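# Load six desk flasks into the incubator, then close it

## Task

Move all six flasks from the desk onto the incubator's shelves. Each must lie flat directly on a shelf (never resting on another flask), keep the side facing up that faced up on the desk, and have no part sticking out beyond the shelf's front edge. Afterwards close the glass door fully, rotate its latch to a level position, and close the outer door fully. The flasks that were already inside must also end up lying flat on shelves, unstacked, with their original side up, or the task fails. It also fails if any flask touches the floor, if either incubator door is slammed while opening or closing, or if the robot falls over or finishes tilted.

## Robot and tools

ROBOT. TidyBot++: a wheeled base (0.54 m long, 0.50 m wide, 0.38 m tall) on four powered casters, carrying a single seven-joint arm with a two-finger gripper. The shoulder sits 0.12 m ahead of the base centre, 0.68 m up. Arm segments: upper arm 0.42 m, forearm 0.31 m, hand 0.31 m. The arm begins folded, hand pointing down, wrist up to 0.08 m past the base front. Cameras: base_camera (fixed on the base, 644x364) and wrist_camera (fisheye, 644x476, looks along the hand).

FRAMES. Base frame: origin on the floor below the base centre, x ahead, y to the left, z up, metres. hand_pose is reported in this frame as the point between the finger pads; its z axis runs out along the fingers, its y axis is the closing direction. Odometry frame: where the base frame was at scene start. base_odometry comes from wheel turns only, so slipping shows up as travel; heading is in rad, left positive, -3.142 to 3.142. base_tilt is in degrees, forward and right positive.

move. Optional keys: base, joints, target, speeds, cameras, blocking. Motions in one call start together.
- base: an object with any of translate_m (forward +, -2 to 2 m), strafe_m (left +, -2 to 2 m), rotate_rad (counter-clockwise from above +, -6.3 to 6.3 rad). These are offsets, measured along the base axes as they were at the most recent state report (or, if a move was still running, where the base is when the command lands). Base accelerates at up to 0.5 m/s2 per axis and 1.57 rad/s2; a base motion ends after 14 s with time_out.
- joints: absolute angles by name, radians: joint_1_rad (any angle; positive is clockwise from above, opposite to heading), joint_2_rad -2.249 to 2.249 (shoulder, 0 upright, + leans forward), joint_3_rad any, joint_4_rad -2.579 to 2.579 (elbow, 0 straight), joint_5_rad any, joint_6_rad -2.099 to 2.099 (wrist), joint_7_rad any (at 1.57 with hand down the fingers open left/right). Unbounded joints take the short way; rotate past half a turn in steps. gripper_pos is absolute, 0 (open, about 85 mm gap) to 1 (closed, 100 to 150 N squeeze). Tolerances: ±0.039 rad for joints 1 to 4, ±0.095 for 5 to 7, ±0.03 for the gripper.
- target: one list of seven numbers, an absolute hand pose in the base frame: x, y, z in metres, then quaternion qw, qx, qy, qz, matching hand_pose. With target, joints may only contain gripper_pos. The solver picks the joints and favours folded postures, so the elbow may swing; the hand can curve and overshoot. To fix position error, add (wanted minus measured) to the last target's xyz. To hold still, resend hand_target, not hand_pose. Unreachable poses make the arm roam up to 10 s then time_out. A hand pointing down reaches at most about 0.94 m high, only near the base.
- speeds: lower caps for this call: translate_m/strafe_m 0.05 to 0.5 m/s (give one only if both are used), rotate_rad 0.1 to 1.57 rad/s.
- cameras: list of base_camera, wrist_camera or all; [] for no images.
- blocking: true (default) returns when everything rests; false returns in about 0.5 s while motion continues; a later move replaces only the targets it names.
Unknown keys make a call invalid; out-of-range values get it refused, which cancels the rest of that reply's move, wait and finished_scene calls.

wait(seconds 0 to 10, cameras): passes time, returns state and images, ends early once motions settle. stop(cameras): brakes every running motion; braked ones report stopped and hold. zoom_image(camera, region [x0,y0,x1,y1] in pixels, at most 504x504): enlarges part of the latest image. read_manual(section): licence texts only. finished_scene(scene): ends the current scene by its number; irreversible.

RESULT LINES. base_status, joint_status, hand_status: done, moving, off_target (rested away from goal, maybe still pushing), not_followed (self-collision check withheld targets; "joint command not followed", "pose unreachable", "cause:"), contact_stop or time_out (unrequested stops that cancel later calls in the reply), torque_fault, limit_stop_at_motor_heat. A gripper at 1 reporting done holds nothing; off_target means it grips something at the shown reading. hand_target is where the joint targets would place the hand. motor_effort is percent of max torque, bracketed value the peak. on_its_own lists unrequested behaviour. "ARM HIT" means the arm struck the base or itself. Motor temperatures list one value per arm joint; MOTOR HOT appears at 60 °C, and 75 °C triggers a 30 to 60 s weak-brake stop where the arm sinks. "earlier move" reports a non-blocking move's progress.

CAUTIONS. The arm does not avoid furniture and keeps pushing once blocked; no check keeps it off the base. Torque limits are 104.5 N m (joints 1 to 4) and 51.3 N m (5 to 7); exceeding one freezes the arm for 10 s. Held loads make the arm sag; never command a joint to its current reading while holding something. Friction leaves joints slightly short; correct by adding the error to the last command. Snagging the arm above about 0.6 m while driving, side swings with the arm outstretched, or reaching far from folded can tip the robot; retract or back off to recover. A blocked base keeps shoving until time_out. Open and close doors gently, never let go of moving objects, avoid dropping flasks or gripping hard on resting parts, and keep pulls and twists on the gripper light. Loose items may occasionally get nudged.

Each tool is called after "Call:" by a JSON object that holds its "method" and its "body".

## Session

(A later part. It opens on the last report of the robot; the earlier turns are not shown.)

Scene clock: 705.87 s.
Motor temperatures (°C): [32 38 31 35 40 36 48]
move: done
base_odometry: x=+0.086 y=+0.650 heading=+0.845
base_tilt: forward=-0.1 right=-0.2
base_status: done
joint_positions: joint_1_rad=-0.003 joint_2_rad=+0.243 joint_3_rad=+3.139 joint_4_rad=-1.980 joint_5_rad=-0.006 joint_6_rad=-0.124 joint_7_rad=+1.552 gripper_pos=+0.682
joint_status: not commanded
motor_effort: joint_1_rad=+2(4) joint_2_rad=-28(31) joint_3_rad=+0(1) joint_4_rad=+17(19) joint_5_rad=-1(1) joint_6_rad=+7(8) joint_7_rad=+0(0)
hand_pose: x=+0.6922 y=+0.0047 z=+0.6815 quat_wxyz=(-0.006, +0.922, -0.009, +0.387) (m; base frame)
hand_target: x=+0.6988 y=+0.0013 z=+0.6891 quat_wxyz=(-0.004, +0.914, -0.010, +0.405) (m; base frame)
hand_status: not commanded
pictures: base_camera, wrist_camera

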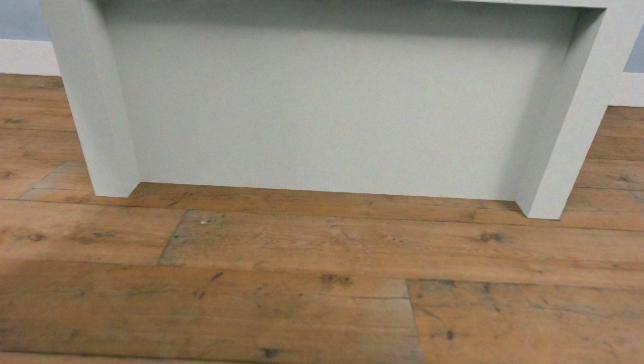

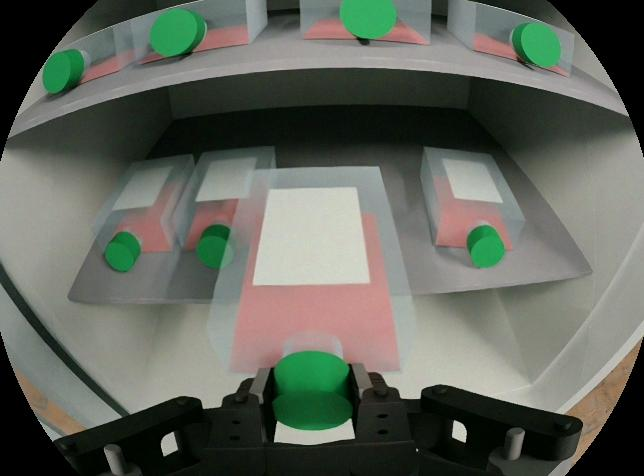

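Call:
{"method": "move", "body": {"base": {"strafe_m":-0.055,"rotate_rad":0.04,"translate_m":0.05}, "speeds": {"translate_m":0.12}}}

Scene clock: 707.53 s.
Motor temperatures (°C): [32 38 31 35 40 36 48]
move: done
base_odometry: x=+0.160 y=+0.651 heading=+0.886
base_tilt: forward=-0.1 right=-0.2
base_status: done
joint_positions: joint_1_rad=-0.004 joint_2_rad=+0.243 joint_3_rad=+3.137 joint_4_rad=-1.980 joint_5_rad=-0.006 joint_6_rad=-0.123 joint_7_rad=+1.552 gripper_pos=+0.682
joint_status: not commanded
motor_effort: joint_1_rad=+2(6) joint_2_rad=-29(30) joint_3_rad=+0(3) joint_4_rad=+17(18) joint_5_rad=+0(1) joint_6_rad=+7(7) joint_7_rad=+0(0)
hand_pose: x=+0.6921 y=+0.0064 z=+0.6813 quat_wxyz=(-0.007, +0.922, -0.007, +0.387) (m; base frame)
hand_target: x=+0.6988 y=+0.0013 z=+0.6891 quat_wxyz=(-0.004, +0.914, -0.010, +0.405) (m; base frame)
hand_status: not commanded
pictures: base_camera, wrist_camera

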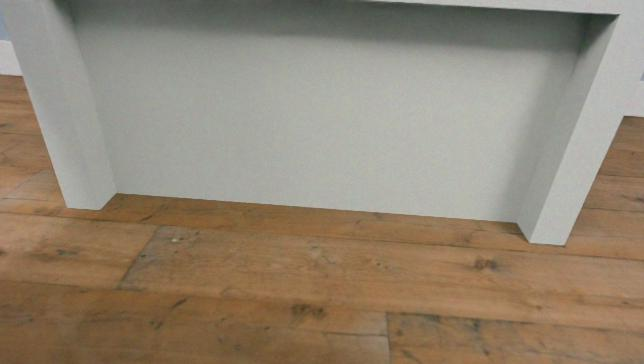

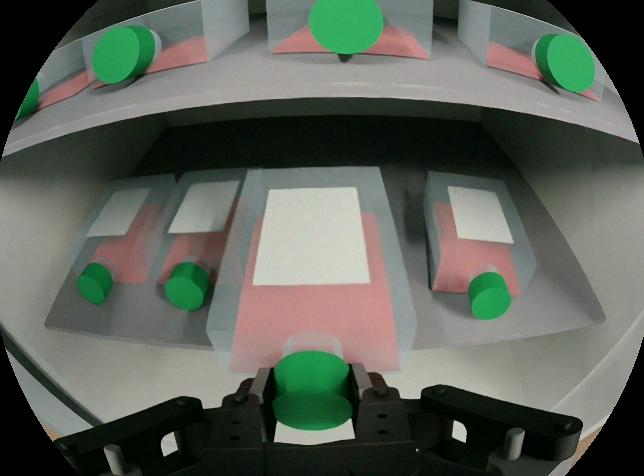

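Call:
{"method": "move", "body": {"base": {"strafe_m":-0.021,"translate_m":0.115}, "speeds": {"translate_m":0.12}}}

Scene clock: 709.37 s.
Motor temperatures (°C): [32 38 31 35 40 36 48]
move: done
base_odometry: x=+0.250 y=+0.727 heading=+0.885
base_tilt: forward=-0.1 right=-0.2
base_status: done
joint_positions: joint_1_rad=-0.004 joint_2_rad=+0.246 joint_3_rad=+3.137 joint_4_rad=-1.982 joint_5_rad=-0.006 joint_6_rad=-0.122 joint_7_rad=+1.552 gripper_pos=+0.682
joint_status: not commanded
motor_effort: joint_1_rad=+2(4) joint_2_rad=-29(31) joint_3_rad=+0(2) joint_4_rad=+17(19) joint_5_rad=+0(1) joint_6_rad=+7(8) joint_7_rad=+0(0)
hand_pose: x=+0.6917 y=+0.0064 z=+0.6793 quat_wxyz=(-0.007, +0.923, -0.007, +0.386) (m; base frame)
hand_target: x=+0.6988 y=+0.0013 z=+0.6891 quat_wxyz=(-0.004, +0.914, -0.010, +0.405) (m; base frame)
hand_status: not commanded
pictures: base_camera, wrist_camera

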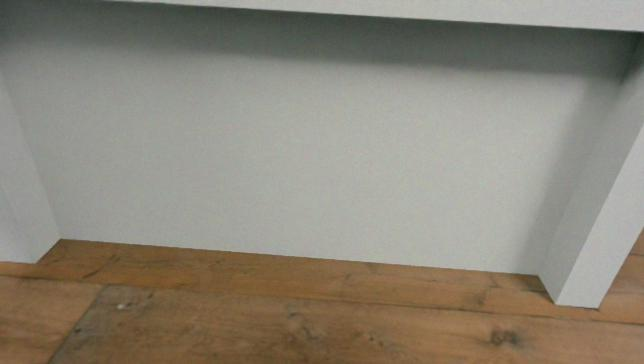

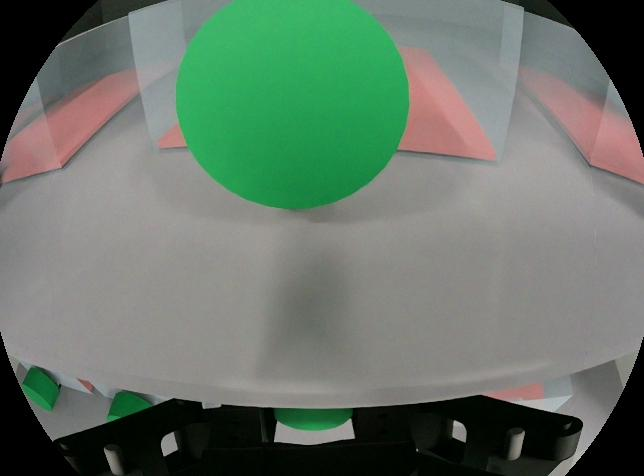

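Call:
{"method": "move", "body": {"joints": {"joint_2_rad":0.29,"joint_4_rad":-2.025,"joint_6_rad":-0.03}}}

Call:
{"method": "move", "body": {"joints": {"joint_2_rad":0.32,"joint_4_rad":-2.05,"joint_6_rad":0.06}}}

Scene clock: 711.70 s.
Motor temperatures (°C): [32 38 31 35 40 36 48]
move: done
base_odometry: x=+0.250 y=+0.727 heading=+0.885
base_tilt: forward=-0.1 right=-0.2
base_status: not commanded
joint_positions: joint_1_rad=-0.004 joint_2_rad=+0.289 joint_3_rad=+3.137 joint_4_rad=-2.016 joint_5_rad=-0.006 joint_6_rad=-0.073 joint_7_rad=+1.552 gripper_pos=+0.682
joint_status: all done
motor_effort: joint_1_rad=+1(2) joint_2_rad=-29(31) joint_3_rad=+0(1) joint_4_rad=+16(18) joint_5_rad=+0(1) joint_6_rad=+7(8) joint_7_rad=+0(0)
hand_pose: x=+0.6874 y=+0.0063 z=+0.6493 quat_wxyz=(-0.007, +0.928, -0.008, +0.372) (m; base frame)
hand_target: x=+0.6931 y=+0.0013 z=+0.6544 quat_wxyz=(-0.004, +0.922, -0.010, +0.388) (m; base frame)
hand_status: not commanded
pictures: base_camera, wrist_camera

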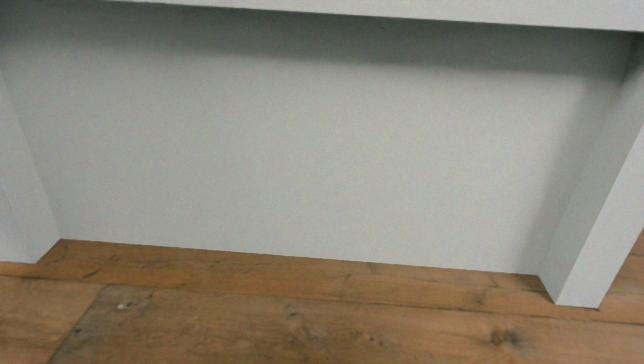

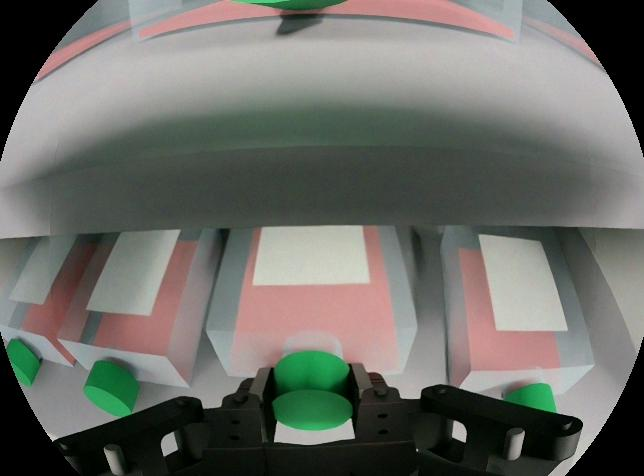

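Scene clock: 712.43 s.
Motor temperatures (°C): [32 38 31 35 40 36 48]
move: done
base_odometry: x=+0.250 y=+0.727 heading=+0.885
base_tilt: forward=-0.1 right=-0.2
base_status: not commanded
joint_positions: joint_1_rad=-0.004 joint_2_rad=+0.315 joint_3_rad=+3.137 joint_4_rad=-2.039 joint_5_rad=-0.006 joint_6_rad=+0.022 joint_7_rad=+1.552 gripper_pos=+0.682
joint_status: all done
motor_effort: joint_1_rad=+1(2) joint_2_rad=-30(31) joint_3_rad=+0(1) joint_4_rad=+16(17) joint_5_rad=-1(1) joint_6_rad=+7(8) joint_7_rad=+0(0)
hand_pose: x=+0.6974 y=+0.0062 z=+0.6451 quat_wxyz=(-0.007, +0.919, -0.008, +0.394) (m; base frame)
hand_target: x=+0.7006 y=+0.0013 z=+0.6462 quat_wxyz=(-0.004, +0.915, -0.010, +0.404) (m; base frame)
hand_status: not commanded
pictures: base_camera, wrist_camera

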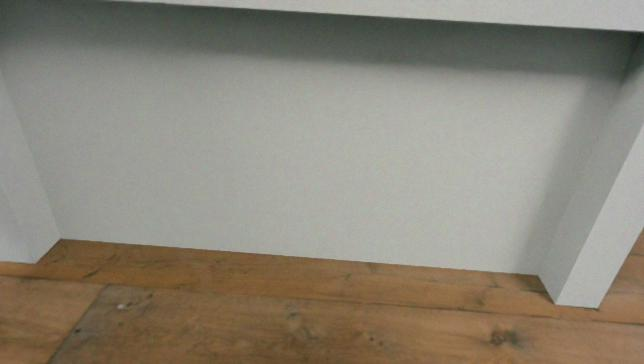

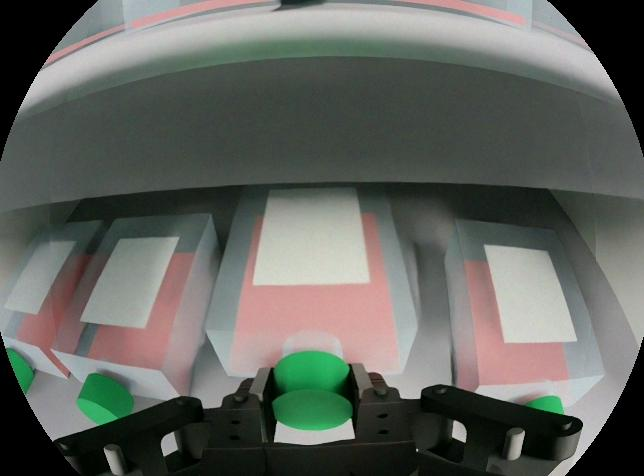

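Call:
{"method": "move", "body": {"base": {"strafe_m":-0.006}, "joints": {"joint_2_rad":0.335,"joint_4_rad":-2.063,"joint_6_rad":0.08}, "cameras": []}}

Call:
{"method": "move", "body": {"joints": {"joint_2_rad":0.348,"joint_4_rad":-2.075,"joint_6_rad":0.1}, "cameras": ["wrist_camera"]}}

Call:
{"method": "move", "body": {"joints": {"joint_2_rad":0.36,"joint_4_rad":-2.087,"joint_6_rad":0.12}, "cameras": ["wrist_camera"]}}

Scene clock: 713.40 s.
Motor temperatures (°C): [32 38 31 35 40 36 48]
move: done
base_odometry: x=+0.254 y=+0.723 heading=+0.886
base_tilt: forward=-0.1 right=-0.2
base_status: done
joint_positions: joint_1_rad=-0.003 joint_2_rad=+0.319 joint_3_rad=+3.137 joint_4_rad=-2.049 joint_5_rad=-0.006 joint_6_rad=+0.045 joint_7_rad=+1.552 gripper_pos=+0.682
joint_status: all done
motor_effort: joint_1_rad=+1(5) joint_2_rad=-27(30) joint_3_rad=-1(2) joint_4_rad=+16(17) joint_5_rad=-1(1) joint_6_rad=+6(7) joint_7_rad=+0(0)
hand_pose: x=+0.6979 y=+0.0057 z=+0.6437 quat_wxyz=(-0.007, +0.917, -0.008, +0.398) (m; base frame)
hand_target: x=+0.6985 y=+0.0013 z=+0.6362 quat_wxyz=(-0.004, +0.916, -0.010, +0.400) (m; base frame)
hand_status: not commanded
pictures: none
No camera images: "cameras" was empty.

Scene clock: 713.97 s.
Motor temperatures (°C): [32 38 31 35 40 36 48]
move: done
base_odometry: x=+0.254 y=+0.723 heading=+0.886
base_tilt: forward=-0.1 right=-0.2
base_status: not commanded
joint_positions: joint_1_rad=-0.003 joint_2_rad=+0.322 joint_3_rad=+3.137 joint_4_rad=-2.057 joint_5_rad=-0.006 joint_6_rad=+0.067 joint_7_rad=+1.552 gripper_pos=+0.682
joint_status: all done
motor_effort: joint_1_rad=+1(2) joint_2_rad=-26(28) joint_3_rad=+0(0) joint_4_rad=+15(16) joint_5_rad=+0(1) joint_6_rad=+6(7) joint_7_rad=+0(0)
hand_pose: x=+0.6991 y=+0.0057 z=+0.6437 quat_wxyz=(-0.007, +0.915, -0.008, +0.403) (m; base frame)
hand_target: x=+0.6967 y=+0.0013 z=+0.6280 quat_wxyz=(-0.004, +0.917, -0.010, +0.398) (m; base frame)
hand_status: not commanded
pictures: wrist_camera

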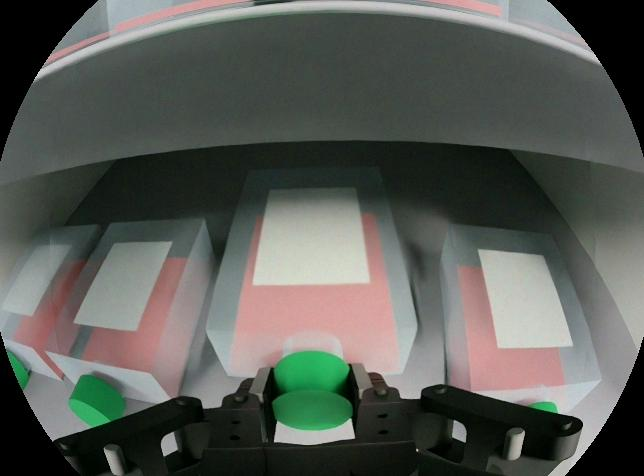

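Scene clock: 714.53 s.
Motor temperatures (°C): [32 38 31 35 40 36 48]
move: done
base_odometry: x=+0.254 y=+0.723 heading=+0.886
base_tilt: forward=-0.1 right=-0.2
base_status: not commanded
joint_positions: joint_1_rad=-0.003 joint_2_rad=+0.325 joint_3_rad=+3.137 joint_4_rad=-2.065 joint_5_rad=-0.006 joint_6_rad=+0.091 joint_7_rad=+1.552 gripper_pos=+0.682
joint_status: all done
motor_effort: joint_1_rad=+1(2) joint_2_rad=-25(26) joint_3_rad=-1(1) joint_4_rad=+14(15) joint_5_rad=+0(1) joint_6_rad=+6(6) joint_7_rad=+0(0)
hand_pose: x=+0.7003 y=+0.0057 z=+0.6437 quat_wxyz=(-0.007, +0.913, -0.008, +0.409) (m; base frame)
hand_target: x=+0.6949 y=+0.0013 z=+0.6205 quat_wxyz=(-0.004, +0.918, -0.010, +0.396) (m; base frame)
hand_status: not commanded
pictures: wrist_camera

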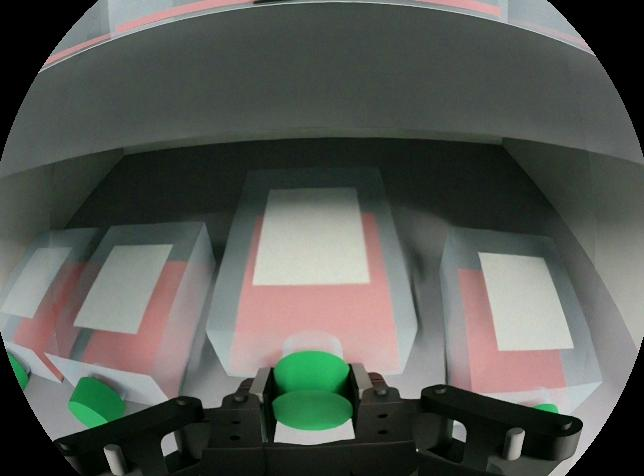

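Call:
{"method": "move", "body": {"joints": {"joint_2_rad":0.31,"joint_4_rad":-2.045,"joint_6_rad":0.05}, "cameras": []}}

Call:
{"method": "move", "body": {"base": {"translate_m":-0.02}, "cameras": []}}

Call:
{"method": "move", "body": {"joints": {"joint_2_rad":0.335,"joint_4_rad":-2.063,"joint_6_rad":0.08}, "cameras": ["wrist_camera"]}}

Scene clock: 716.63 s.
Motor temperatures (°C): [32 38 31 35 40 36 48]
move: done
base_odometry: x=+0.254 y=+0.723 heading=+0.886
base_tilt: forward=-0.1 right=-0.2
base_status: not commanded
joint_positions: joint_1_rad=-0.003 joint_2_rad=+0.321 joint_3_rad=+3.137 joint_4_rad=-2.056 joint_5_rad=-0.006 joint_6_rad=+0.061 joint_7_rad=+1.552 gripper_pos=+0.682
joint_status: all done
motor_effort: joint_1_rad=+2(3) joint_2_rad=-28(28) joint_3_rad=+0(1) joint_4_rad=+17(17) joint_5_rad=-1(1) joint_6_rad=+7(8) joint_7_rad=+0(0)
hand_pose: x=+0.6982 y=+0.0057 z=+0.6433 quat_wxyz=(-0.007, +0.916, -0.008, +0.401) (m; base frame)
hand_target: x=+0.7010 y=+0.0013 z=+0.6519 quat_wxyz=(-0.004, +0.914, -0.010, +0.406) (m; base frame)
hand_status: not commanded
pictures: none
No camera images: "cameras" was empty.

Scene clock: 717.33 s.
Motor temperatures (°C): [32 38 31 35 40 36 48]
move: done
base_odometry: x=+0.242 y=+0.708 heading=+0.886
base_tilt: forward=-0.1 right=-0.2
base_status: done
joint_positions: joint_1_rad=-0.003 joint_2_rad=+0.319 joint_3_rad=+3.137 joint_4_rad=-2.051 joint_5_rad=-0.006 joint_6_rad=+0.061 joint_7_rad=+1.552 gripper_pos=+0.682
joint_status: not commanded
motor_effort: joint_1_rad=+1(3) joint_2_rad=-30(34) joint_3_rad=+0(1) joint_4_rad=+16(17) joint_5_rad=+0(1) joint_6_rad=+7(8) joint_7_rad=+0(0)
hand_pose: x=+0.7005 y=+0.0056 z=+0.6467 quat_wxyz=(-0.007, +0.914, -0.008, +0.405) (m; base frame)
hand_target: x=+0.7010 y=+0.0013 z=+0.6519 quat_wxyz=(-0.004, +0.914, -0.010, +0.406) (m; base frame)
hand_status: not commanded
pictures: none
No camera images: "cameras" was empty.

Scene clock: 718.00 s.
Motor temperatures (°C): [32 38 31 35 40 36 48]
move: done
base_odometry: x=+0.242 y=+0.708 heading=+0.886
base_tilt: forward=-0.1 right=-0.2
base_status: not commanded
joint_positions: joint_1_rad=-0.003 joint_2_rad=+0.333 joint_3_rad=+3.137 joint_4_rad=-2.056 joint_5_rad=-0.006 joint_6_rad=+0.065 joint_7_rad=+1.552 gripper_pos=+0.682
joint_status: all done
motor_effort: joint_1_rad=+2(2) joint_2_rad=-30(31) joint_3_rad=+0(0) joint_4_rad=+16(17) joint_5_rad=+0(1) joint_6_rad=+7(8) joint_7_rad=+0(0)
hand_pose: x=+0.6984 y=+0.0056 z=+0.6374 quat_wxyz=(-0.007, +0.917, -0.008, +0.398) (m; base frame)
hand_target: x=+0.6985 y=+0.0013 z=+0.6363 quat_wxyz=(-0.004, +0.916, -0.010, +0.400) (m; base frame)
hand_status: not commanded
pictures: wrist_camera

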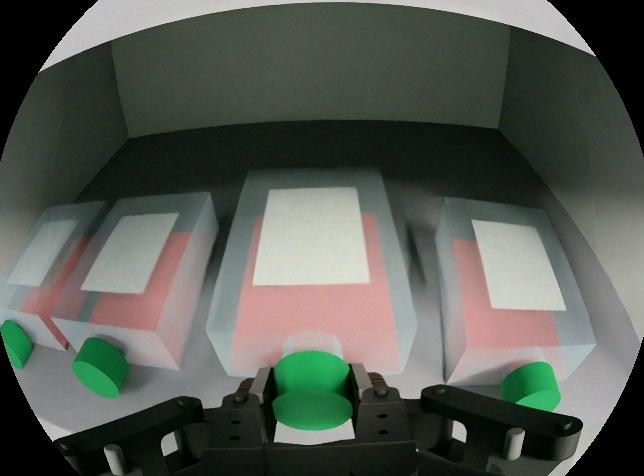

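Call:
{"method": "move", "body": {"joints": {"joint_2_rad":0.348,"joint_4_rad":-2.075,"joint_6_rad":0.1}, "cameras": []}}

Call:
{"method": "move", "body": {"joints": {"joint_2_rad":0.36,"joint_4_rad":-2.087,"joint_6_rad":0.12}, "cameras": ["wrist_camera"]}}

Call:
{"method": "move", "body": {"joints": {"joint_2_rad":0.366,"joint_4_rad":-2.093,"joint_6_rad":0.13}, "cameras": ["wrist_camera"]}}

Scene clock: 718.97 s.
Motor temperatures (°C): [32 38 31 35 40 36 48]
move: done
base_odometry: x=+0.242 y=+0.708 heading=+0.886
base_tilt: forward=-0.1 right=-0.2
base_status: not commanded
joint_positions: joint_1_rad=-0.003 joint_2_rad=+0.342 joint_3_rad=+3.137 joint_4_rad=-2.065 joint_5_rad=-0.006 joint_6_rad=+0.073 joint_7_rad=+1.552 gripper_pos=+0.682
joint_status: all done
motor_effort: joint_1_rad=+1(2) joint_2_rad=-30(31) joint_3_rad=+0(0) joint_4_rad=+15(16) joint_5_rad=+0(1) joint_6_rad=+7(8) joint_7_rad=+0(0)
hand_pose: x=+0.6957 y=+0.0055 z=+0.6300 quat_wxyz=(-0.007, +0.919, -0.008, +0.393) (m; base frame)
hand_target: x=+0.6967 y=+0.0013 z=+0.6280 quat_wxyz=(-0.004, +0.917, -0.010, +0.398) (m; base frame)
hand_status: not commanded
pictures: none
No camera images: "cameras" was empty.

Scene clock: 719.60 s.
Motor temperatures (°C): [32 38 31 35 40 36 48]
move: done
base_odometry: x=+0.242 y=+0.708 heading=+0.886
base_tilt: forward=-0.1 right=-0.2
base_status: not commanded
joint_positions: joint_1_rad=-0.003 joint_2_rad=+0.353 joint_3_rad=+3.137 joint_4_rad=-2.076 joint_5_rad=-0.006 joint_6_rad=+0.085 joint_7_rad=+1.552 gripper_pos=+0.682
joint_status: all done
motor_effort: joint_1_rad=+1(2) joint_2_rad=-30(31) joint_3_rad=+0(0) joint_4_rad=+15(16) joint_5_rad=+0(1) joint_6_rad=+7(8) joint_7_rad=+0(0)
hand_pose: x=+0.6927 y=+0.0055 z=+0.6215 quat_wxyz=(-0.007, +0.921, -0.008, +0.388) (m; base frame)
hand_target: x=+0.6949 y=+0.0013 z=+0.6205 quat_wxyz=(-0.004, +0.918, -0.010, +0.396) (m; base frame)
hand_status: not commanded
pictures: wrist_camera

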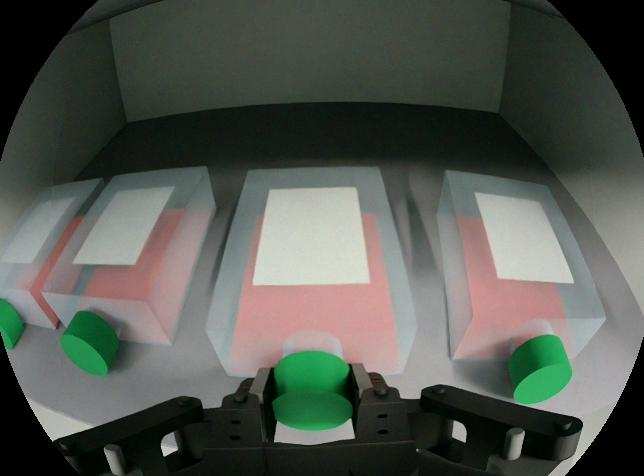

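Scene clock: 720.10 s.
Motor temperatures (°C): [32 38 31 35 40 36 48]
move: done
base_odometry: x=+0.242 y=+0.708 heading=+0.886
base_tilt: forward=-0.1 right=-0.2
base_status: not commanded
joint_positions: joint_1_rad=-0.003 joint_2_rad=+0.358 joint_3_rad=+3.137 joint_4_rad=-2.081 joint_5_rad=-0.006 joint_6_rad=+0.091 joint_7_rad=+1.552 gripper_pos=+0.682
joint_status: all done
motor_effort: joint_1_rad=+2(2) joint_2_rad=-30(31) joint_3_rad=+0(1) joint_4_rad=+15(16) joint_5_rad=+0(1) joint_6_rad=+7(7) joint_7_rad=+0(0)
hand_pose: x=+0.6914 y=+0.0055 z=+0.6179 quat_wxyz=(-0.007, +0.922, -0.008, +0.387) (m; base frame)
hand_target: x=+0.6939 y=+0.0013 z=+0.6167 quat_wxyz=(-0.004, +0.919, -0.010, +0.395) (m; base frame)
hand_status: not commanded
pictures: wrist_camera

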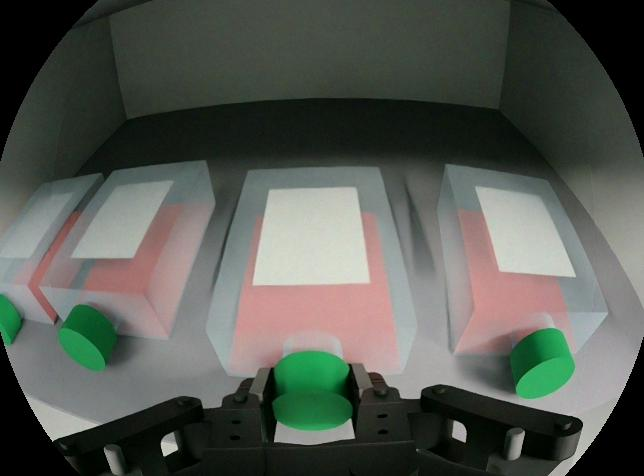

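Call:
{"method": "move", "body": {"joints": {"joint_2_rad":0.375,"joint_4_rad":-2.1,"joint_6_rad":0.145}, "cameras": ["wrist_camera"]}}

Scene clock: 720.97 s.
Motor temperatures (°C): [32 38 31 35 40 36 48]
move: done
base_odometry: x=+0.242 y=+0.708 heading=+0.886
base_tilt: forward=-0.1 right=-0.2
base_status: not commanded
joint_positions: joint_1_rad=-0.003 joint_2_rad=+0.363 joint_3_rad=+3.137 joint_4_rad=-2.087 joint_5_rad=-0.006 joint_6_rad=+0.106 joint_7_rad=+1.552 gripper_pos=+0.682
joint_status: all done
motor_effort: joint_1_rad=+1(2) joint_2_rad=-29(30) joint_3_rad=+0(1) joint_4_rad=+14(16) joint_5_rad=+0(1) joint_6_rad=+6(7) joint_7_rad=+0(0)
hand_pose: x=+0.6916 y=+0.0055 z=+0.6154 quat_wxyz=(-0.007, +0.922, -0.008, +0.388) (m; base frame)
hand_target: x=+0.6933 y=+0.0013 z=+0.6120 quat_wxyz=(-0.004, +0.919, -0.010, +0.395) (m; base frame)
hand_status: not commanded
pictures: wrist_camera

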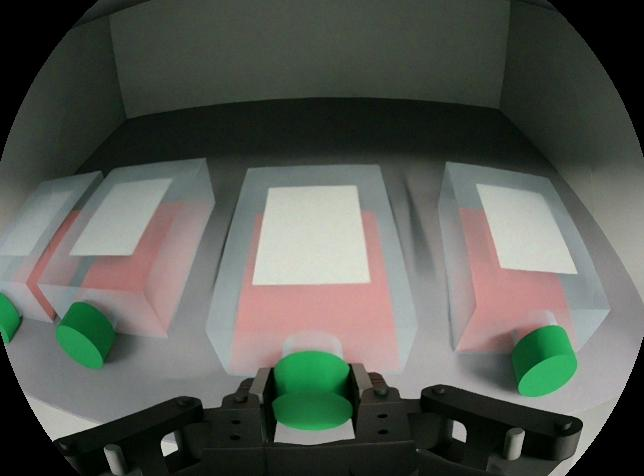

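Call:
{"method": "move", "body": {"joints": {"joint_2_rad":0.363,"joint_4_rad":-2.09,"joint_6_rad":0.125}, "cameras": []}}

Call:
{"method": "move", "body": {"base": {"translate_m":0.018}, "speeds": {"translate_m":0.05}, "cameras": ["wrist_camera"]}}

Scene clock: 721.87 s.
Motor temperatures (°C): [32 38 31 35 40 36 48]
move: done
base_odometry: x=+0.242 y=+0.708 heading=+0.886
base_tilt: forward=-0.1 right=-0.2
base_status: not commanded
joint_positions: joint_1_rad=-0.003 joint_2_rad=+0.363 joint_3_rad=+3.137 joint_4_rad=-2.087 joint_5_rad=-0.006 joint_6_rad=+0.106 joint_7_rad=+1.552 gripper_pos=+0.682
joint_status: all done
motor_effort: joint_1_rad=+1(2) joint_2_rad=-29(30) joint_3_rad=+0(1) joint_4_rad=+14(15) joint_5_rad=+0(2) joint_6_rad=+6(7) joint_7_rad=+0(0)
hand_pose: x=+0.6917 y=+0.0055 z=+0.6155 quat_wxyz=(-0.007, +0.922, -0.008, +0.388) (m; base frame)
hand_target: x=+0.6944 y=+0.0013 z=+0.6186 quat_wxyz=(-0.004, +0.918, -0.010, +0.396) (m; base frame)
hand_status: not commanded
pictures: none
No camera images: "cameras" was empty.

Scene clock: 722.63 s.
Motor temperatures (°C): [32 38 31 35 40 36 48]
move: done
base_odometry: x=+0.253 y=+0.722 heading=+0.885
base_tilt: forward=-0.1 right=-0.2
base_status: done
joint_positions: joint_1_rad=-0.003 joint_2_rad=+0.363 joint_3_rad=+3.137 joint_4_rad=-2.087 joint_5_rad=-0.006 joint_6_rad=+0.106 joint_7_rad=+1.552 gripper_pos=+0.682
joint_status: not commanded
motor_effort: joint_1_rad=+2(3) joint_2_rad=-30(32) joint_3_rad=+0(1) joint_4_rad=+14(16) joint_5_rad=-1(1) joint_6_rad=+6(7) joint_7_rad=+0(0)
hand_pose: x=+0.6916 y=+0.0055 z=+0.6156 quat_wxyz=(-0.007, +0.922, -0.008, +0.388) (m; base frame)
hand_target: x=+0.6944 y=+0.0013 z=+0.6186 quat_wxyz=(-0.004, +0.918, -0.010, +0.396) (m; base frame)
hand_status: not commanded
pictures: wrist_camera

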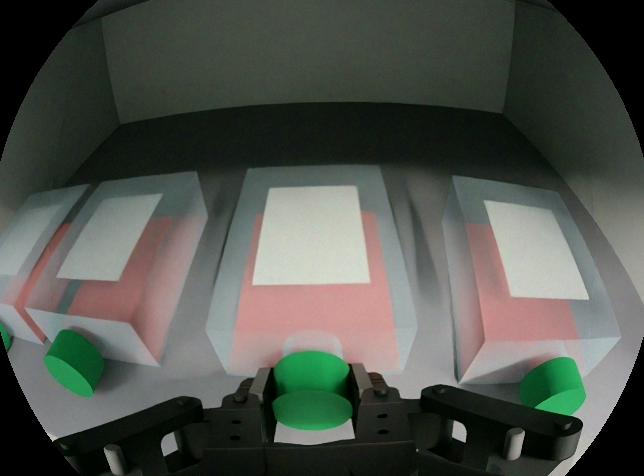

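Call:
{"method": "move", "body": {"joints": {"gripper_pos":0.5}, "cameras": []}}

Call:
{"method": "move", "body": {"base": {"translate_m":-0.12}, "speeds": {"translate_m":0.1}}}

Scene clock: 723.70 s.
Motor temperatures (°C): [32 38 31 35 40 36 48]
move: done
base_odometry: x=+0.253 y=+0.722 heading=+0.885
base_tilt: forward=-0.1 right=-0.2
base_status: not commanded
joint_positions: joint_1_rad=-0.003 joint_2_rad=+0.363 joint_3_rad=+3.137 joint_4_rad=-2.087 joint_5_rad=-0.006 joint_6_rad=+0.106 joint_7_rad=+1.552 gripper_pos=+0.500
joint_status: all done
motor_effort: joint_1_rad=+2(2) joint_2_rad=-29(30) joint_3_rad=+0(1) joint_4_rad=+14(15) joint_5_rad=+0(1) joint_6_rad=+6(6) joint_7_rad=+0(0)
hand_pose: x=+0.6916 y=+0.0055 z=+0.6156 quat_wxyz=(-0.007, +0.922, -0.008, +0.388) (m; base frame)
hand_target: x=+0.6944 y=+0.0013 z=+0.6186 quat_wxyz=(-0.004, +0.918, -0.010, +0.396) (m; base frame)
hand_status: not commanded
pictures: none
No camera images: "cameras" was empty.

Scene clock: 725.43 s.
Motor temperatures (°C): [32 38 31 35 40 36 48]
move: done
base_odometry: x=+0.177 y=+0.629 heading=+0.885
base_tilt: forward=-0.1 right=-0.2
base_status: done
joint_positions: joint_1_rad=-0.003 joint_2_rad=+0.364 joint_3_rad=+3.137 joint_4_rad=-2.087 joint_5_rad=-0.006 joint_6_rad=+0.106 joint_7_rad=+1.552 gripper_pos=+0.500
joint_status: not commanded
motor_effort: joint_1_rad=+3(3) joint_2_rad=-29(32) joint_3_rad=+0(2) joint_4_rad=+14(16) joint_5_rad=-1(1) joint_6_rad=+6(7) joint_7_rad=+0(0)
hand_pose: x=+0.6917 y=+0.0052 z=+0.6153 quat_wxyz=(-0.007, +0.922, -0.009, +0.388) (m; base frame)
hand_target: x=+0.6944 y=+0.0013 z=+0.6186 quat_wxyz=(-0.004, +0.918, -0.010, +0.396) (m; base frame)
hand_status: not commanded
pictures: base_camera, wrist_camera

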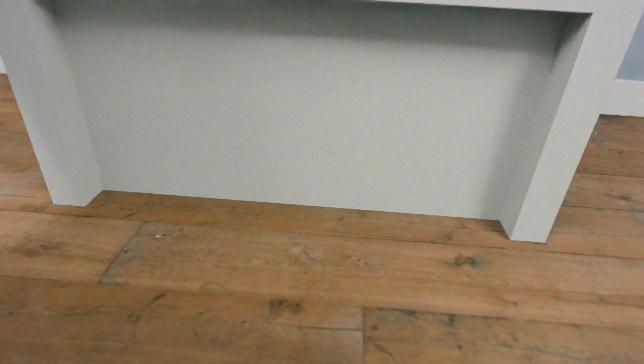

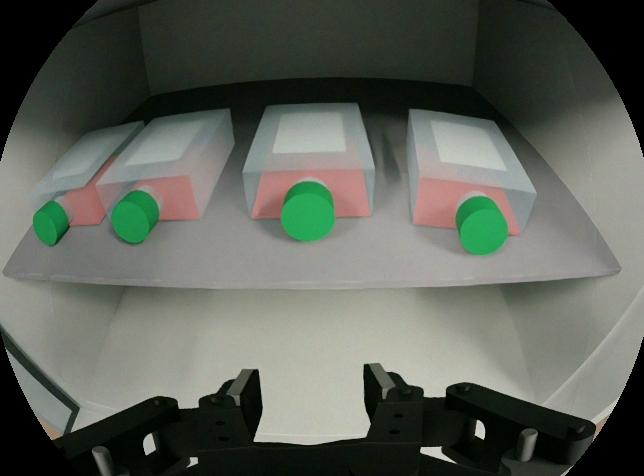

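Call:
{"method": "move", "body": {"base": {"translate_m":-0.6}, "speeds": {"translate_m":0.3}, "cameras": []}}

Call:
{"method": "move", "body": {"base": {"rotate_rad":-0.035}, "joints": {"joint_1_rad":0.01,"joint_2_rad":0.07,"joint_4_rad":-1.466,"joint_6_rad":-0.785,"gripper_pos":1.0}}}

Call:
{"method": "move", "body": {"base": {"strafe_m":0.6}, "speeds": {"strafe_m":0.3}}}

Scene clock: 730.23 s.
Motor temperatures (°C): [32 38 31 35 40 36 48]
move: done
base_odometry: x=-0.202 y=+0.164 heading=+0.885
base_tilt: forward=-0.1 right=-0.2
base_status: done
joint_positions: joint_1_rad=-0.003 joint_2_rad=+0.364 joint_3_rad=+3.137 joint_4_rad=-2.087 joint_5_rad=-0.006 joint_6_rad=+0.106 joint_7_rad=+1.552 gripper_pos=+0.500
joint_status: not commanded
motor_effort: joint_1_rad=+1(2) joint_2_rad=-30(32) joint_3_rad=+0(1) joint_4_rad=+14(16) joint_5_rad=+0(1) joint_6_rad=+6(7) joint_7_rad=+0(0)
hand_pose: x=+0.6917 y=+0.0052 z=+0.6150 quat_wxyz=(-0.007, +0.922, -0.009, +0.388) (m; base frame)
hand_target: x=+0.6944 y=+0.0013 z=+0.6186 quat_wxyz=(-0.004, +0.918, -0.010, +0.396) (m; base frame)
hand_status: not commanded
pictures: none
No camera images: "cameras" was empty.

Scene clock: 732.47 s.
Motor temperatures (°C): [32 38 31 35 40 36 48]
move: done
base_odometry: x=-0.202 y=+0.164 heading=+0.851
base_tilt: forward=-0.1 right=-0.2
base_status: done
joint_positions: joint_1_rad=+0.004 joint_2_rad=+0.082 joint_3_rad=+3.142 joint_4_rad=-1.472 joint_5_rad=-0.006 joint_6_rad=-0.735 joint_7_rad=+1.552 gripper_pos=+0.999
joint_status: all done
motor_effort: joint_1_rad=+2(5) joint_2_rad=-25(32) joint_3_rad=+0(3) joint_4_rad=+21(21) joint_5_rad=+0(1) joint_6_rad=+7(7) joint_7_rad=+0(0)
hand_pose: x=+0.7022 y=-0.0003 z=+0.9018 quat_wxyz=(-0.005, +0.910, -0.012, +0.414) (m; base frame)
hand_target: x=+0.6903 y=-0.0044 z=+0.9002 quat_wxyz=(-0.002, +0.917, -0.014, +0.399) (m; base frame)
hand_status: not commanded
pictures: base_camera, wrist_camera

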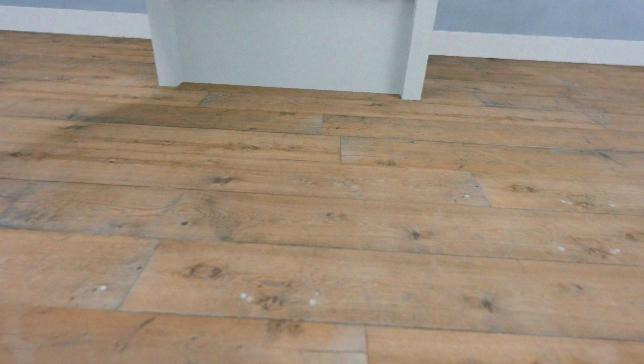

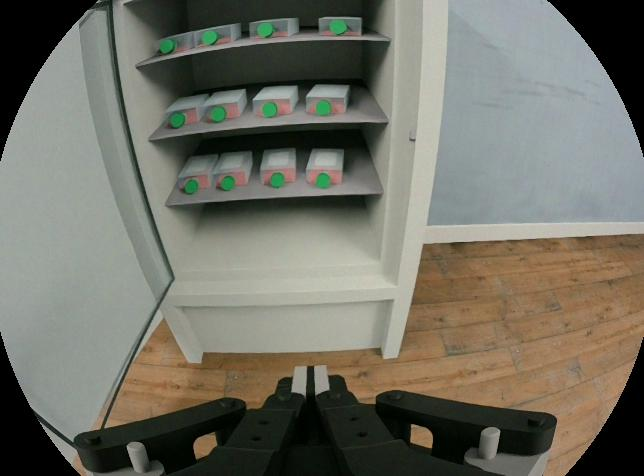

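Scene clock: 735.27 s.
Motor temperatures (°C): [32 38 31 35 40 36 48]
move: done
base_odometry: x=-0.654 y=+0.559 heading=+0.851
base_tilt: forward=-0.1 right=-0.2
base_status: done
joint_positions: joint_1_rad=+0.012 joint_2_rad=+0.081 joint_3_rad=+3.145 joint_4_rad=-1.471 joint_5_rad=-0.006 joint_6_rad=-0.739 joint_7_rad=+1.552 gripper_pos=+0.999
joint_status: not commanded
motor_effort: joint_1_rad=+2(4) joint_2_rad=-26(27) joint_3_rad=+0(3) joint_4_rad=+20(21) joint_5_rad=+0(3) joint_6_rad=+7(7) joint_7_rad=+0(0)
hand_pose: x=+0.7014 y=-0.0064 z=+0.9015 quat_wxyz=(-0.003, +0.911, -0.017, +0.412) (m; base frame)
hand_target: x=+0.6903 y=-0.0044 z=+0.9002 quat_wxyz=(-0.002, +0.917, -0.014, +0.399) (m; base frame)
hand_status: not commanded
pictures: base_camera, wrist_camera

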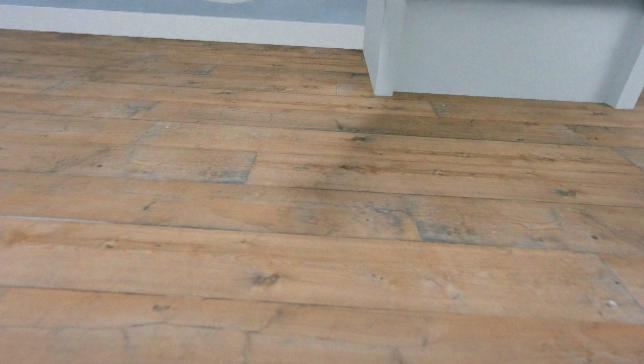

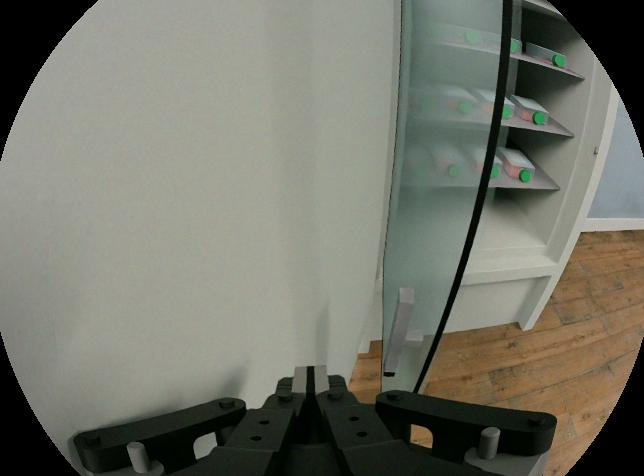

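Call:
{"method": "move", "body": {"base": {"translate_m":0.11}, "speeds": {"translate_m":0.12}}}

Call:
{"method": "move", "body": {"base": {"strafe_m":-0.15}, "speeds": {"strafe_m":0.08}, "joints": {"joint_1_rad":0}}}

Scene clock: 737.00 s.
Motor temperatures (°C): [32 38 31 35 40 36 48]
move: done
base_odometry: x=-0.581 y=+0.642 heading=+0.851
base_tilt: forward=-0.1 right=-0.2
base_status: done
joint_positions: joint_1_rad=+0.051 joint_2_rad=+0.066 joint_3_rad=+3.182 joint_4_rad=-1.471 joint_5_rad=-0.006 joint_6_rad=-0.767 joint_7_rad=+1.552 gripper_pos=+0.999
joint_status: not commanded
motor_effort: joint_1_rad=-8(9) joint_2_rad=-22(26) joint_3_rad=-9(10) joint_4_rad=+21(23) joint_5_rad=-5(6) joint_6_rad=+9(11) joint_7_rad=+0(1)
hand_pose: x=+0.6904 y=-0.0492 z=+0.9039 quat_wxyz=(+0.013, +0.912, -0.051, +0.406) (m; base frame)
hand_target: x=+0.6903 y=-0.0044 z=+0.9002 quat_wxyz=(-0.002, +0.917, -0.014, +0.399) (m; base frame)
hand_status: not commanded
pictures: base_camera, wrist_camera

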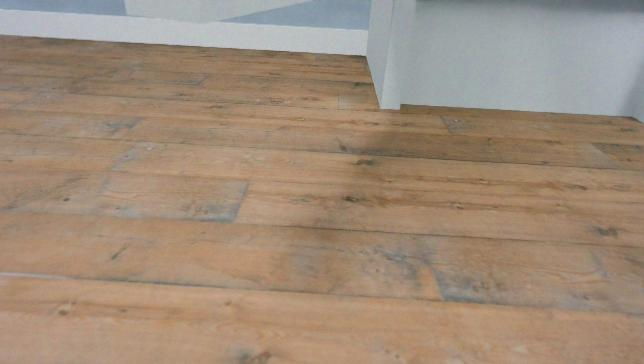

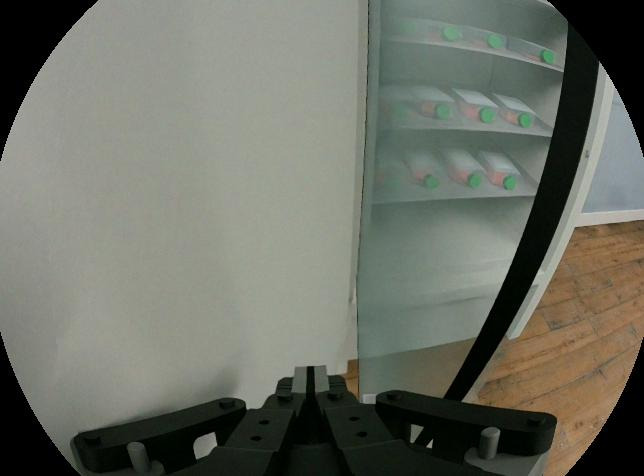

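Scene clock: 739.37 s.
Motor temperatures (°C): [32 38 31 35 40 36 48]
move: done
base_odometry: x=-0.468 y=+0.543 heading=+0.851
base_tilt: forward=-0.1 right=-0.2
base_status: done
joint_positions: joint_1_rad=+0.002 joint_2_rad=+0.067 joint_3_rad=+3.143 joint_4_rad=-1.469 joint_5_rad=-0.006 joint_6_rad=-0.769 joint_7_rad=+1.552 gripper_pos=+0.999
joint_status: all done
motor_effort: joint_1_rad=+2(8) joint_2_rad=-25(26) joint_3_rad=+0(9) joint_4_rad=+20(22) joint_5_rad=+0(5) joint_6_rad=+7(10) joint_7_rad=+0(1)
hand_pose: x=+0.6924 y=+0.0007 z=+0.9043 quat_wxyz=(-0.006, +0.914, -0.011, +0.407) (m; base frame)
hand_target: x=+0.6903 y=+0.0013 z=+0.9002 quat_wxyz=(-0.004, +0.917, -0.010, +0.399) (m; base frame)
hand_status: not commanded
pictures: base_camera, wrist_camera

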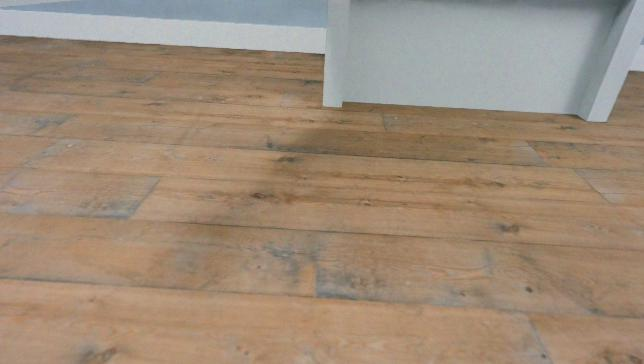

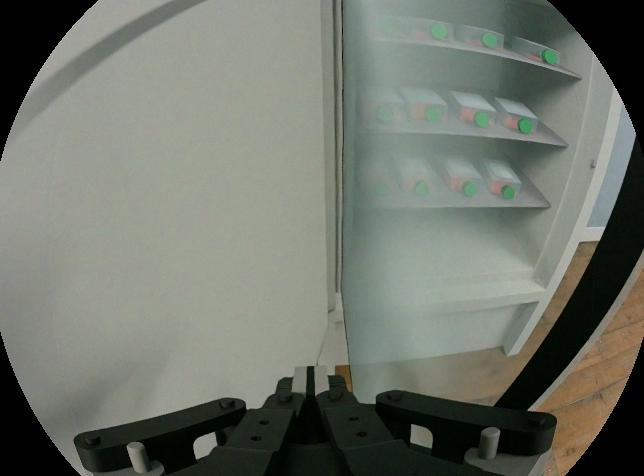

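Call:
{"method": "move", "body": {"base": {"strafe_m":-0.133,"translate_m":-0.02}, "speeds": {"strafe_m":0.1}, "cameras": ["wrist_camera"]}}

Call:
{"method": "move", "body": {"base": {"strafe_m":-0.16,"translate_m":0.04}, "speeds": {"strafe_m":0.1}, "cameras": ["wrist_camera"]}}

Scene clock: 742.17 s.
Motor temperatures (°C): [32 38 31 35 40 36 48]
move: done
base_odometry: x=-0.381 y=+0.441 heading=+0.851
base_tilt: forward=-0.1 right=-0.2
base_status: done
joint_positions: joint_1_rad=+0.001 joint_2_rad=+0.067 joint_3_rad=+3.142 joint_4_rad=-1.469 joint_5_rad=-0.006 joint_6_rad=-0.769 joint_7_rad=+1.552 gripper_pos=+0.999
joint_status: not commanded
motor_effort: joint_1_rad=+2(6) joint_2_rad=-25(27) joint_3_rad=+0(4) joint_4_rad=+20(21) joint_5_rad=+0(3) joint_6_rad=+6(7) joint_7_rad=+0(0)
hand_pose: x=+0.6924 y=+0.0019 z=+0.9043 quat_wxyz=(-0.006, +0.914, -0.010, +0.407) (m; base frame)
hand_target: x=+0.6903 y=+0.0013 z=+0.9002 quat_wxyz=(-0.004, +0.917, -0.010, +0.399) (m; base frame)
hand_status: not commanded
pictures: wrist_camera

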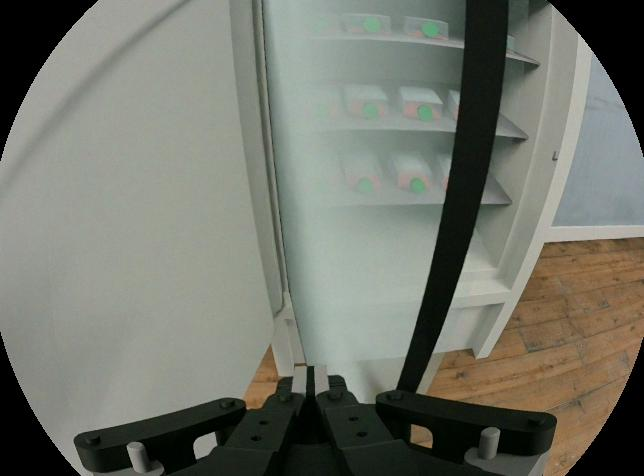

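Scene clock: 744.37 s.
Motor temperatures (°C): [32 38 31 35 40 36 48]
move: done
base_odometry: x=-0.234 y=+0.365 heading=+0.851
base_tilt: forward=-0.1 right=-0.2
base_status: done
joint_positions: joint_1_rad=-0.001 joint_2_rad=+0.066 joint_3_rad=+3.140 joint_4_rad=-1.469 joint_5_rad=-0.006 joint_6_rad=-0.769 joint_7_rad=+1.552 gripper_pos=+0.999
joint_status: not commanded
motor_effort: joint_1_rad=+2(5) joint_2_rad=-25(27) joint_3_rad=+0(3) joint_4_rad=+20(21) joint_5_rad=+0(2) joint_6_rad=+6(8) joint_7_rad=+0(0)
hand_pose: x=+0.6923 y=+0.0035 z=+0.9044 quat_wxyz=(-0.007, +0.914, -0.009, +0.406) (m; base frame)
hand_target: x=+0.6903 y=+0.0013 z=+0.9002 quat_wxyz=(-0.004, +0.917, -0.010, +0.399) (m; base frame)
hand_status: not commanded
pictures: wrist_camera

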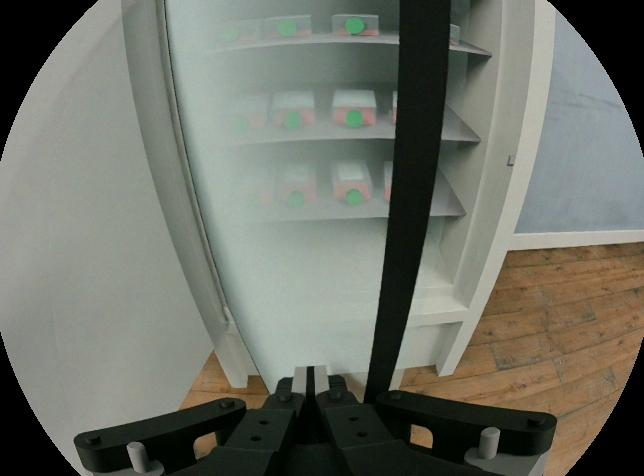

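Call:
{"method": "move", "body": {"base": {"strafe_m":-0.141,"translate_m":0.11}, "speeds": {"strafe_m":0.1}, "cameras": ["wrist_camera"]}}

Call:
{"method": "move", "body": {"base": {"strafe_m":-0.09,"translate_m":0.13}, "speeds": {"strafe_m":0.08}, "cameras": ["base_camera","wrist_camera"]}}

Scene clock: 746.93 s.
Motor temperatures (°C): [32 38 31 35 40 36 48]
move: done
base_odometry: x=-0.055 y=+0.355 heading=+0.851
base_tilt: forward=-0.1 right=-0.2
base_status: done
joint_positions: joint_1_rad=+0.003 joint_2_rad=+0.065 joint_3_rad=+3.143 joint_4_rad=-1.469 joint_5_rad=-0.006 joint_6_rad=-0.779 joint_7_rad=+1.552 gripper_pos=+0.999
joint_status: not commanded
motor_effort: joint_1_rad=+1(3) joint_2_rad=-25(26) joint_3_rad=+0(2) joint_4_rad=+20(24) joint_5_rad=+0(1) joint_6_rad=+7(11) joint_7_rad=+0(1)
hand_pose: x=+0.6900 y=+0.0001 z=+0.9032 quat_wxyz=(-0.006, +0.915, -0.012, +0.403) (m; base frame)
hand_target: x=+0.6903 y=+0.0013 z=+0.9002 quat_wxyz=(-0.004, +0.917, -0.010, +0.399) (m; base frame)
hand_status: not commanded
pictures: wrist_camera

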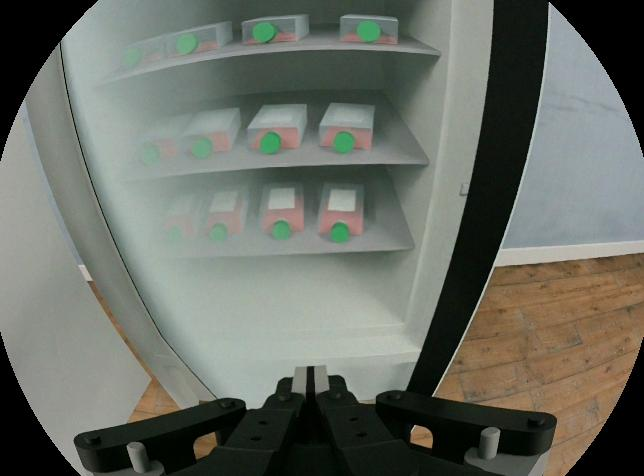

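Scene clock: 749.43 s.
Motor temperatures (°C): [32 38 31 35 40 36 48]
move: done
base_odometry: x=+0.098 y=+0.393 heading=+0.851
base_tilt: forward=-0.1 right=-0.2
base_status: done
joint_positions: joint_1_rad=+0.002 joint_2_rad=+0.067 joint_3_rad=+3.142 joint_4_rad=-1.469 joint_5_rad=-0.006 joint_6_rad=-0.779 joint_7_rad=+1.552 gripper_pos=+0.999
joint_status: not commanded
motor_effort: joint_1_rad=+2(3) joint_2_rad=-25(27) joint_3_rad=+0(2) joint_4_rad=+20(22) joint_5_rad=+0(1) joint_6_rad=+7(9) joint_7_rad=+0(0)
hand_pose: x=+0.6905 y=+0.0012 z=+0.9016 quat_wxyz=(-0.006, +0.916, -0.011, +0.401) (m; base frame)
hand_target: x=+0.6903 y=+0.0013 z=+0.9002 quat_wxyz=(-0.004, +0.917, -0.010, +0.399) (m; base frame)
hand_status: not commanded
pictures: base_camera, wrist_camera

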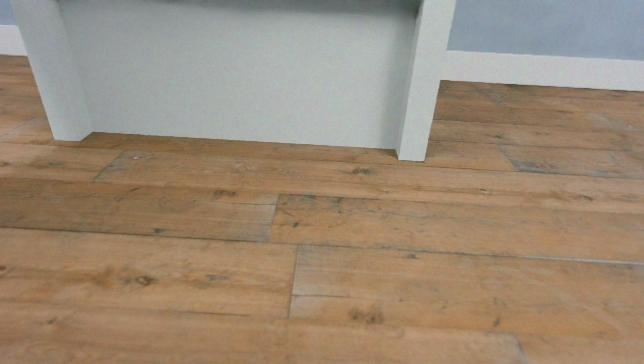

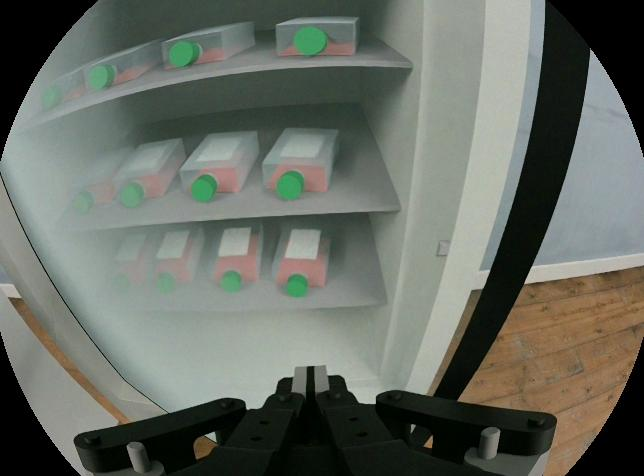

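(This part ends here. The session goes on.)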